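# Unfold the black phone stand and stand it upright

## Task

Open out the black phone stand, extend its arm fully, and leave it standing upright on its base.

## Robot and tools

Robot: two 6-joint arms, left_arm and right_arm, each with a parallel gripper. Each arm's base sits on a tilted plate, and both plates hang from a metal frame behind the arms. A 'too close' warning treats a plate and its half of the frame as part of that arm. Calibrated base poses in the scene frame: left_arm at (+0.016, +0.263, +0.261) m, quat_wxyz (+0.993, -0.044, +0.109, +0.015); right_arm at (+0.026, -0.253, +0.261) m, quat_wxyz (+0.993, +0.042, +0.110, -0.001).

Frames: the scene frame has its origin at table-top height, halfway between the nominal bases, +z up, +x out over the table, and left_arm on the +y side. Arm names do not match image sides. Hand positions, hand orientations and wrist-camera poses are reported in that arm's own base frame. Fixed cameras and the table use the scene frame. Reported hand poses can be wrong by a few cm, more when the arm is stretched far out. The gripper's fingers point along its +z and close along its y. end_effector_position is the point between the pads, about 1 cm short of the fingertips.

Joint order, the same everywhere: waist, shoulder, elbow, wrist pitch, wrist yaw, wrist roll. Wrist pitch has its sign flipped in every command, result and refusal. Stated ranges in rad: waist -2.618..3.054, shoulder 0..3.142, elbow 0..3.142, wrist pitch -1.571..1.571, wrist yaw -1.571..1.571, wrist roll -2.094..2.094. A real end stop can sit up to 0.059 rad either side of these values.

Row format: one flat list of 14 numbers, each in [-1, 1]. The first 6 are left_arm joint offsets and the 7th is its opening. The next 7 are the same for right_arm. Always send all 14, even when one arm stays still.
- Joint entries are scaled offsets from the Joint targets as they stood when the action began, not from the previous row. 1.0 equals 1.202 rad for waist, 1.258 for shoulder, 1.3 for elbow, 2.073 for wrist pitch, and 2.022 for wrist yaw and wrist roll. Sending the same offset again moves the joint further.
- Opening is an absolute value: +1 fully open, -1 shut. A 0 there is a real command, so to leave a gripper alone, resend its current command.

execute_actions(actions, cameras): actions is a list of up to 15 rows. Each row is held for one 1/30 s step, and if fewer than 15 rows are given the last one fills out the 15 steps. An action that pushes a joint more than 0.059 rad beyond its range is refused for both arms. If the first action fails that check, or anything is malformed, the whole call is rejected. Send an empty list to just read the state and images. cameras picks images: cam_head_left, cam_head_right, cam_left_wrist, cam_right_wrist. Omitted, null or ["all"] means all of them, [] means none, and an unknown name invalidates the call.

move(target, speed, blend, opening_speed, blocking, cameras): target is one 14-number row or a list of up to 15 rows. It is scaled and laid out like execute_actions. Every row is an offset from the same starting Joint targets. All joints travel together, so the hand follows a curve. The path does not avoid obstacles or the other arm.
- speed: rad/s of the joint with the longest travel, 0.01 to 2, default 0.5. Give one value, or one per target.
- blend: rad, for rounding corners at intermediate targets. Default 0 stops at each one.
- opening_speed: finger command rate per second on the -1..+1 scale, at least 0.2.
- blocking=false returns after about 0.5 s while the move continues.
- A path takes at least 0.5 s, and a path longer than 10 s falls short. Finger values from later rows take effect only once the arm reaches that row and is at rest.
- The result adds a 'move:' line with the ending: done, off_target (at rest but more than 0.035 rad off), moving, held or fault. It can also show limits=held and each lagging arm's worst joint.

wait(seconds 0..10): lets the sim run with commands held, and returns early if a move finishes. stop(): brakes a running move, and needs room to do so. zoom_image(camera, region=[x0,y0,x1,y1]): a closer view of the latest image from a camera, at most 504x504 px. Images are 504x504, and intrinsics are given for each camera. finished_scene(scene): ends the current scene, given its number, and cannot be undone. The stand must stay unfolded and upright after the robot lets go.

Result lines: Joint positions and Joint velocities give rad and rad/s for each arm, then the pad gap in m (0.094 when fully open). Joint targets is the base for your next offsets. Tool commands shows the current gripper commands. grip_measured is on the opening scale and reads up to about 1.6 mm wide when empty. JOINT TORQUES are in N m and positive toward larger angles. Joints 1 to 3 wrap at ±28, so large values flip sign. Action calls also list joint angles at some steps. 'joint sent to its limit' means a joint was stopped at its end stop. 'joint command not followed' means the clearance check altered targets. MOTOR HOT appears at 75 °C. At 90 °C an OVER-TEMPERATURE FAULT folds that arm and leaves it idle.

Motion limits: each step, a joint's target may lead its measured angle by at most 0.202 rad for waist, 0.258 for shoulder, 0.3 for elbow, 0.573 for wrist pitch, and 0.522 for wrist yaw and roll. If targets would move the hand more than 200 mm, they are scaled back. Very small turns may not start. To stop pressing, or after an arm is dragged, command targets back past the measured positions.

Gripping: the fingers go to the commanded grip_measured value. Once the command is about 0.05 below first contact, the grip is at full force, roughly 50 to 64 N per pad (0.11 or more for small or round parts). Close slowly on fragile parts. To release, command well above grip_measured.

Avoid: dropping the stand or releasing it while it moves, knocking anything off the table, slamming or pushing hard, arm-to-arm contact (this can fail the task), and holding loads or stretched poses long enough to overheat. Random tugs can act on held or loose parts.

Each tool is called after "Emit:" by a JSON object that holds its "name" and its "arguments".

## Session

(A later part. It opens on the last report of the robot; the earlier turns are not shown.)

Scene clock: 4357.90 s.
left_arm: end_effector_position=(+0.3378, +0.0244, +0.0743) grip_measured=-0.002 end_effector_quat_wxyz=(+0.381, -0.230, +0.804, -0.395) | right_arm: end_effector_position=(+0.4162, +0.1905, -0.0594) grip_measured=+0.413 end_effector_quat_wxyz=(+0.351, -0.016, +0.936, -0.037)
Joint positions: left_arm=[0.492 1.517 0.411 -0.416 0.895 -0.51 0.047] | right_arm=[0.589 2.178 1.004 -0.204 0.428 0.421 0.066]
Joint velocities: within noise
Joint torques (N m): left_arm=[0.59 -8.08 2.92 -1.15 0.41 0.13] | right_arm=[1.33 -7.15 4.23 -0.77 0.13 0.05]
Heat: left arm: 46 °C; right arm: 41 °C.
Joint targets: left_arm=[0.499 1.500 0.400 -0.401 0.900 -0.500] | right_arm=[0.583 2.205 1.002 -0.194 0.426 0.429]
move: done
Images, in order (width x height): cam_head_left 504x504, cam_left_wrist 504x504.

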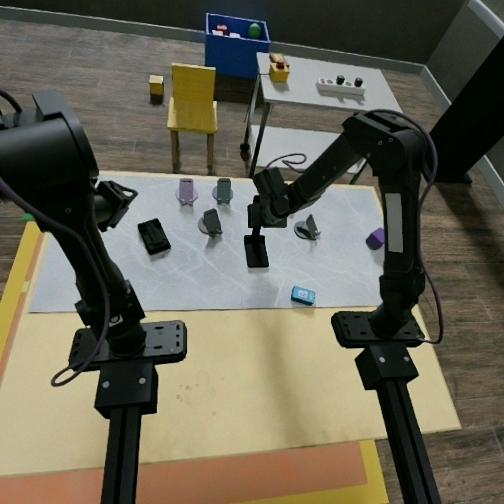

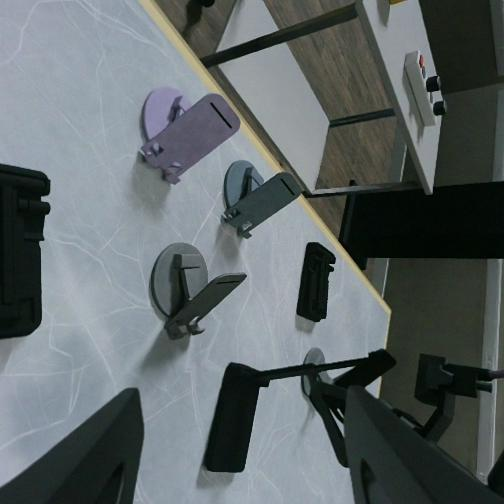

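Emit:
{"name": "move", "arguments": {"target": [0,0,0,0,0,0,0.0,0.0191,-0.0541,-0.0485,-0.0391,0.0208,-0.0054,-1], "speed": 0.08, "cameras": ["cam_left_wrist","cam_head_left"]}}

Emit:
{"name": "zoom_image", "arguments": {"camera": "cam_left_wrist", "region": [190, 330, 410, 490]}}

Emit:
{"name": "zoom_image", "arguments": {"camera": "cam_head_left", "region": [230, 220, 290, 280]}}

Scene clock: 4372.27 s.
left_arm: end_effector_position=(+0.3378, +0.0244, +0.0743) grip_measured=-0.002 end_effector_quat_wxyz=(+0.381, -0.230, +0.804, -0.395) | right_arm: end_effector_position=(+0.4095, +0.1856, -0.0615) grip_measured=+0.413 end_effector_quat_wxyz=(+0.361, -0.014, +0.932, -0.042)
Joint positions: left_arm=[0.492 1.517 0.411 -0.416 0.895 -0.51 0.047] | right_arm=[0.596 2.172 0.953 -0.262 0.449 0.421 0.066]
Joint velocities: within noise
Joint torques (N m): left_arm=[0.64 -8.24 3.07 -1.16 0.42 0.09] | right_arm=[2.74 -11.64 3.06 -1 0.38 -0.05]
Heat: left arm: 46 °C; right arm: 40 °C.
Joint targets: left_arm=[0.499 1.500 0.400 -0.401 0.900 -0.500] | right_arm=[0.607 2.137 0.939 -0.275 0.468 0.418]
move: done
Images, in order (width x height): cam_head_left 504x504, cam_left_wrist 504x504.

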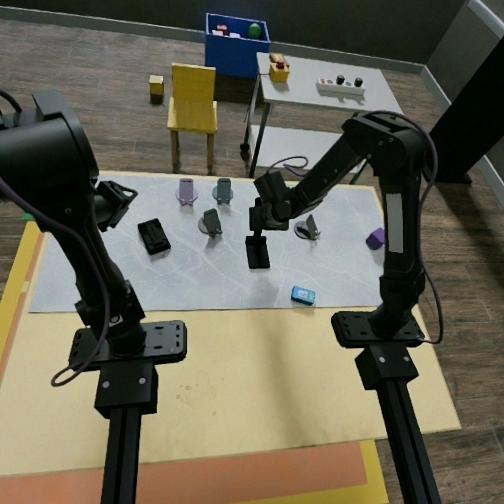

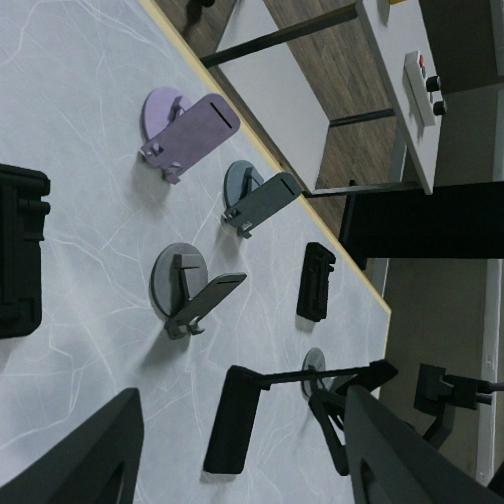

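Scaled by 2.291 from the camera's 504x504 image, which has a finer 720x720 frame.

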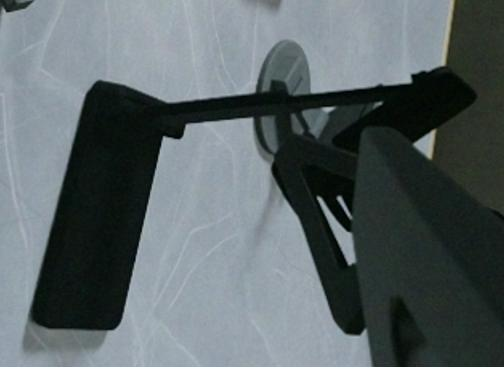

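Scaled by 8.400 from the camera's 504x504 image, which has a finer 720x720 frame.

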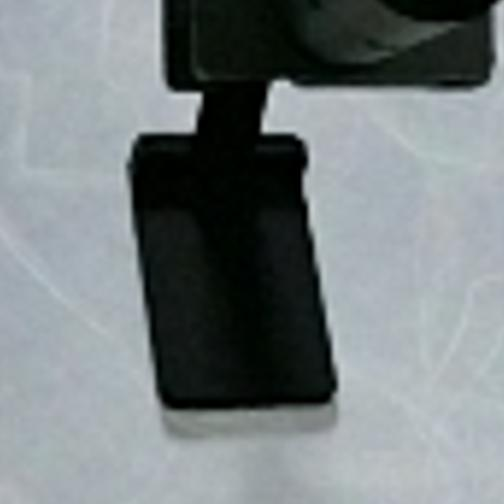

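Emit:
{"name": "move", "arguments": {"target": [0,0,0,0,0,0,0.0,0,0.052,0,0,0,0,-1], "speed": 0.05, "cameras": ["cam_left_wrist","cam_head_left"]}}

Emit:
{"name": "zoom_image", "arguments": {"camera": "cam_left_wrist", "region": [190, 330, 410, 490]}}

Emit:
{"name": "zoom_image", "arguments": {"camera": "cam_head_left", "region": [230, 220, 290, 280]}}

Scene clock: 4378.03 s.
left_arm: end_effector_position=(+0.3378, +0.0244, +0.0743) grip_measured=-0.002 end_effector_quat_wxyz=(+0.381, -0.230, +0.804, -0.395) | right_arm: end_effector_position=(+0.4097, +0.1852, -0.0614) grip_measured=+0.413 end_effector_quat_wxyz=(+0.361, -0.014, +0.931, -0.043)
Joint positions: left_arm=[0.492 1.517 0.411 -0.416 0.895 -0.51 0.047] | right_arm=[0.596 2.172 0.953 -0.262 0.451 0.421 0.066]
Joint velocities: within noise
Joint torques (N m): left_arm=[0.7 -8.18 2.7 -1.16 0.39 0.13] | right_arm=[2.69 -6.79 3.04 -1.01 0.37 -0.07]
Heat: left arm: 46 °C; right arm: 40 °C.
Joint targets: left_arm=[0.499 1.500 0.400 -0.401 0.900 -0.500] | right_arm=[0.607 2.203 0.939 -0.275 0.469 0.418]
move: done
Images, in order (width x height): cam_head_left 504x504, cam_left_wrist 504x504.

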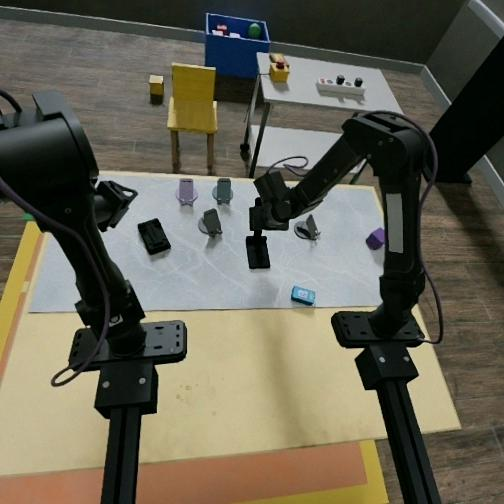

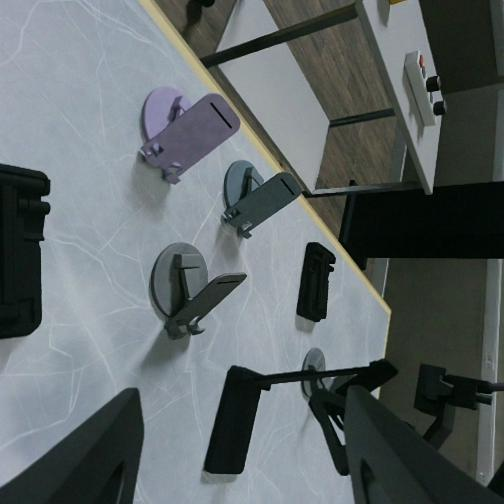

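Scaled by 2.291 from the camera's 504x504 image, which has a finer 720x720 frame.

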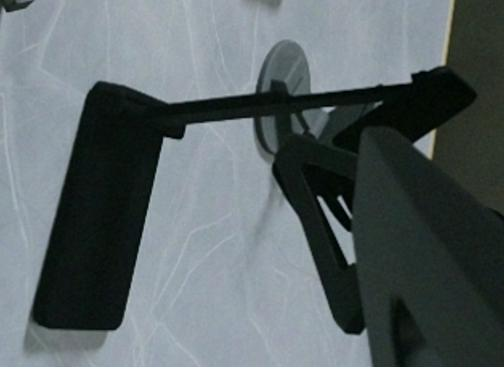

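Scaled by 8.400 from the camera's 504x504 image, which has a finer 720x720 frame.

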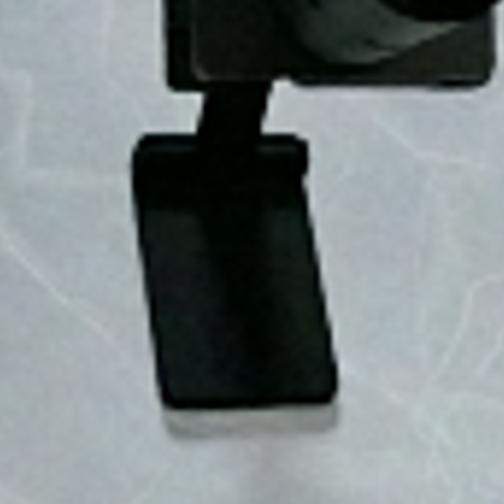

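Emit:
{"name": "move", "arguments": {"target": [0,0,0,0,0,0,0.0,0,0.016,0,0,0,0,-1], "speed": 0.05, "cameras": ["cam_left_wrist","cam_head_left"]}}

Emit:
{"name": "zoom_image", "arguments": {"camera": "cam_left_wrist", "region": [190, 330, 410, 490]}}

Emit:
{"name": "zoom_image", "arguments": {"camera": "cam_head_left", "region": [230, 220, 290, 280]}}

Scene clock: 4382.73 s.
left_arm: end_effector_position=(+0.3378, +0.0244, +0.0743) grip_measured=-0.002 end_effector_quat_wxyz=(+0.381, -0.230, +0.804, -0.395) | right_arm: end_effector_position=(+0.4106, +0.1862, -0.0628) grip_measured=+0.413 end_effector_quat_wxyz=(+0.366, -0.013, +0.929, -0.044)
Joint positions: left_arm=[0.492 1.517 0.411 -0.416 0.895 -0.51 0.047] | right_arm=[0.6 2.182 0.953 -0.279 0.461 0.421 0.066]
Joint velocities: within noise
Joint torques (N m): left_arm=[0.59 -8.21 3.02 -1.12 0.36 0.11] | right_arm=[2.35 -6.2 3.03 -0.84 0.24 -0.09]
Heat: left arm: 46 °C; right arm: 39 °C.
Joint targets: left_arm=[0.499 1.500 0.400 -0.401 0.900 -0.500] | right_arm=[0.607 2.223 0.939 -0.275 0.468 0.418]
move: off_target (right_arm); right_arm: the shoulder is farthest, 0.041 rad from its target
Images, in order (width x height): cam_head_left 504x504, cam_left_wrist 504x504.

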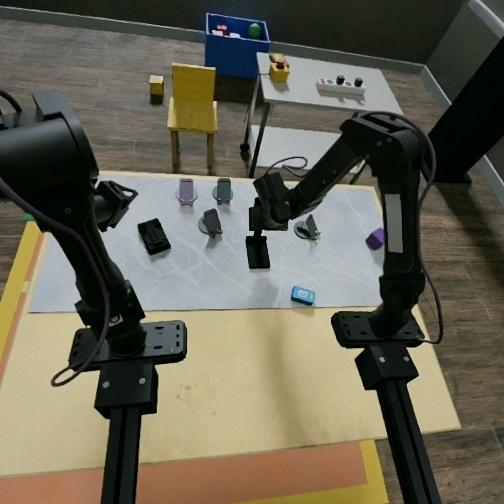

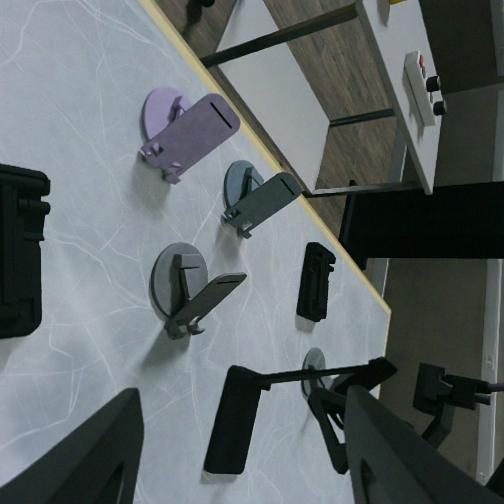

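Scaled by 2.291 from the camera's 504x504 image, which has a finer 720x720 frame.

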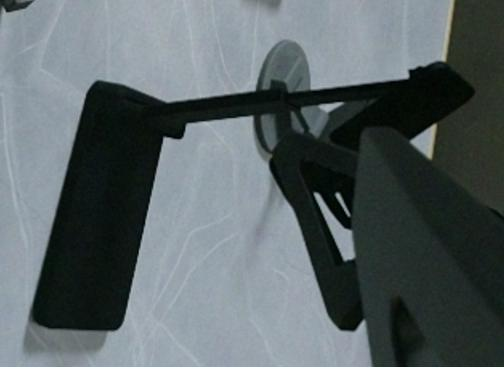

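Scaled by 8.400 from the camera's 504x504 image, which has a finer 720x720 frame.

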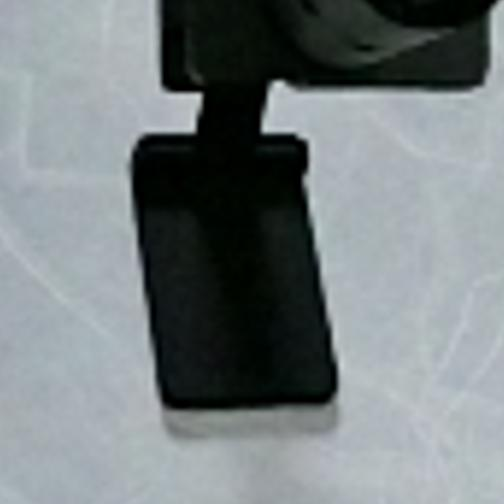

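Emit:
{"name": "move", "arguments": {"target": [[0,0,0,0,0,0,0.0,0,-0.024,0,0,0,0,-1],[0,0,0,0,0,0,0.0,0,-0.024,0,0,0,0,0.46]], "speed": 0.05, "opening_speed": 0.3, "cameras": ["cam_left_wrist","cam_right_wrist"]}}

Scene clock: 4393.13 s.
left_arm: end_effector_position=(+0.3378, +0.0244, +0.0743) grip_measured=-0.002 end_effector_quat_wxyz=(+0.381, -0.230, +0.804, -0.395) | right_arm: end_effector_position=(+0.4108, +0.1861, -0.0626) grip_measured=+0.466 end_effector_quat_wxyz=(+0.367, -0.013, +0.929, -0.045)
Joint positions: left_arm=[0.492 1.517 0.411 -0.416 0.895 -0.51 0.047] | right_arm=[0.6 2.182 0.953 -0.28 0.462 0.421 0.069]
Joint velocities: within noise
Joint torques (N m): left_arm=[0.66 -8.29 3.08 -1.07 0.39 0.13] | right_arm=[2.37 -8.14 3.07 -0.85 0.2 -0.06]
Heat: left arm: 45 °C; right arm: 39 °C.
Joint targets: left_arm=[0.499 1.500 0.400 -0.401 0.900 -0.500] | right_arm=[0.607 2.192 0.939 -0.275 0.469 0.418]
move: done
Images, in order (width x height): cam_left_wrist 504x504, cam_right_wrist 504x504.

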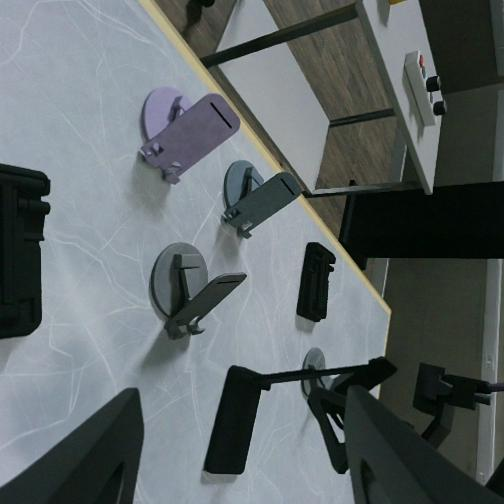

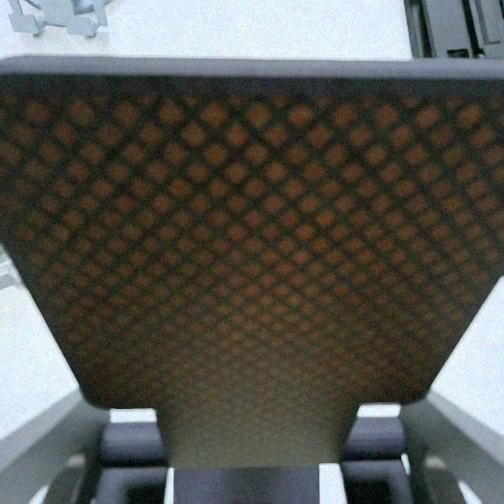

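Emit:
{"name": "move", "arguments": {"target": [0,0,0,0,0,0,0.0,0,0,0,0,0,0,0.85], "opening_speed": 0.4, "cameras": ["cam_left_wrist","cam_right_wrist"]}}

Scene clock: 4396.13 s.
left_arm: end_effector_position=(+0.3378, +0.0244, +0.0743) grip_measured=-0.002 end_effector_quat_wxyz=(+0.381, -0.230, +0.804, -0.395) | right_arm: end_effector_position=(+0.4108, +0.1860, -0.0626) grip_measured=+0.847 end_effector_quat_wxyz=(+0.367, -0.013, +0.929, -0.045)
Joint positions: left_arm=[0.492 1.517 0.411 -0.416 0.895 -0.51 0.047] | right_arm=[0.6 2.182 0.953 -0.28 0.463 0.421 0.087]
Joint velocities: within noise
Joint torques (N m): left_arm=[0.72 -7.86 2.84 -1.15 0.35 0.11] | right_arm=[2.26 -8.25 3.03 -0.83 0.21 -0.08]
Heat: left arm: 45 °C; right arm: 39 °C.
Joint targets: left_arm=[0.499 1.500 0.400 -0.401 0.900 -0.500] | right_arm=[0.607 2.192 0.939 -0.275 0.468 0.418]
move: done
Images, in order (width x height): cam_left_wrist 504x504, cam_right_wrist 504x504.

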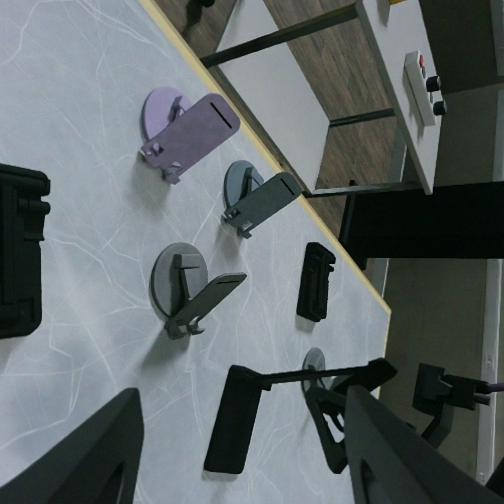

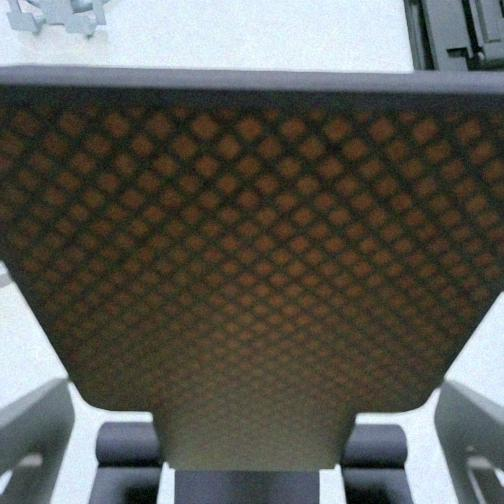

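Emit:
{"name": "move", "arguments": {"target": [[0,0,0,0,0,0,0.0,0.0715,-0.1765,-0.0942,0.0478,0.0242,0.0455,0.85],[0,0,0,0,0,0,0.0,0.1572,-0.3525,-0.1346,0.1544,0.0519,0.0915,0.85]], "speed": 0.15, "blend": 0.03}}

Emit:
{"name": "zoom_image", "arguments": {"camera": "cam_left_wrist", "region": [190, 330, 410, 490]}}

Emit:
{"name": "zoom_image", "arguments": {"camera": "cam_head_left", "region": [220, 180, 340, 280]}}

Scene clock: 4416.27 s.
left_arm: end_effector_position=(+0.3378, +0.0244, +0.0743) grip_measured=-0.002 end_effector_quat_wxyz=(+0.381, -0.230, +0.804, -0.395) | right_arm: end_effector_position=(+0.3303, +0.1982, +0.0156) grip_measured=+0.847 end_effector_quat_wxyz=(+0.370, -0.013, +0.928, -0.037)
Joint positions: left_arm=[0.492 1.517 0.411 -0.416 0.895 -0.51 0.047] | right_arm=[0.785 1.776 0.781 0.023 0.556 0.595 0.087]
Joint velocities: within noise
Joint torques (N m): left_arm=[0.76 -8.01 3 -1.12 0.36 0.1] | right_arm=[2.45 -8.91 4.08 -0.59 0.45 0.04]
Heat: left arm: 45 °C; right arm: 40 °C.
Joint targets: left_arm=[0.499 1.500 0.400 -0.401 0.900 -0.500] | right_arm=[0.795 1.749 0.764 0.046 0.573 0.603]
move: done

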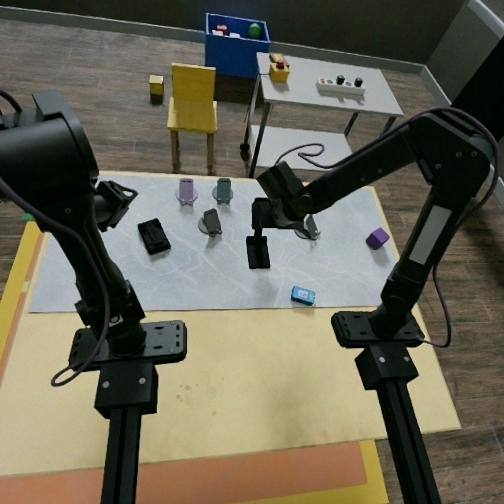

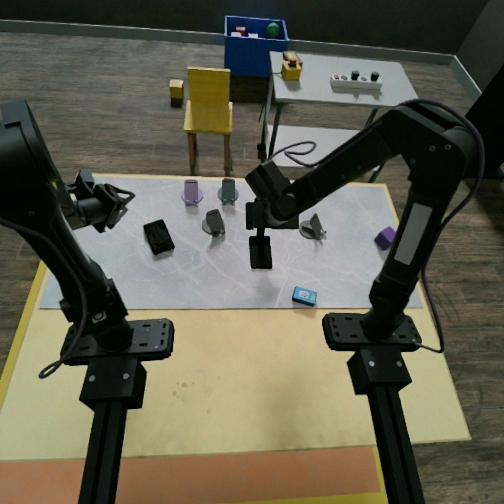

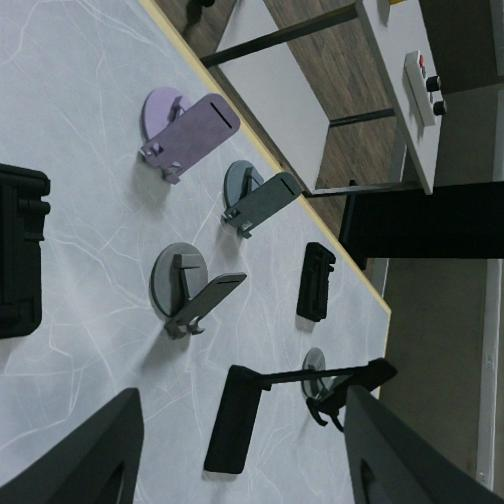

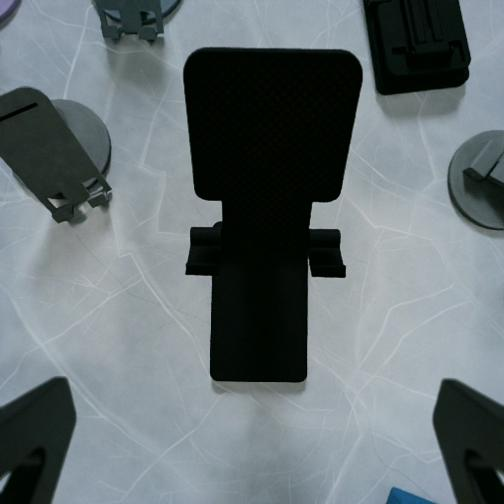

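Scaled by 2.291 from the camera's 504x504 image, which has a finer 720x720 frame.

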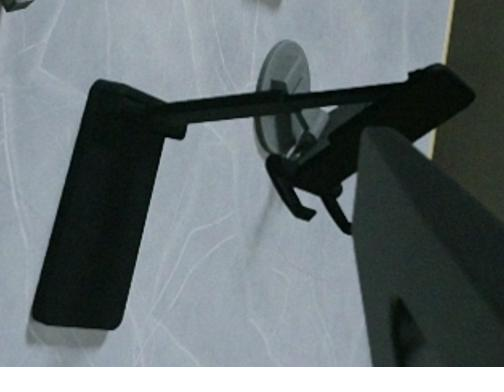

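Scaled by 4.200 from the camera's 504x504 image, which has a finer 720x720 frame.

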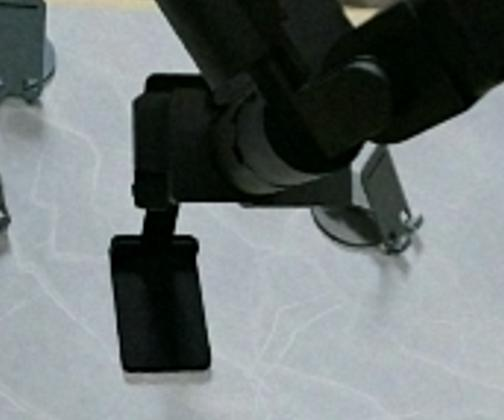

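Emit:
{"name": "finished_scene", "arguments": {"scene": 1}}

The scene is finished: the task was done.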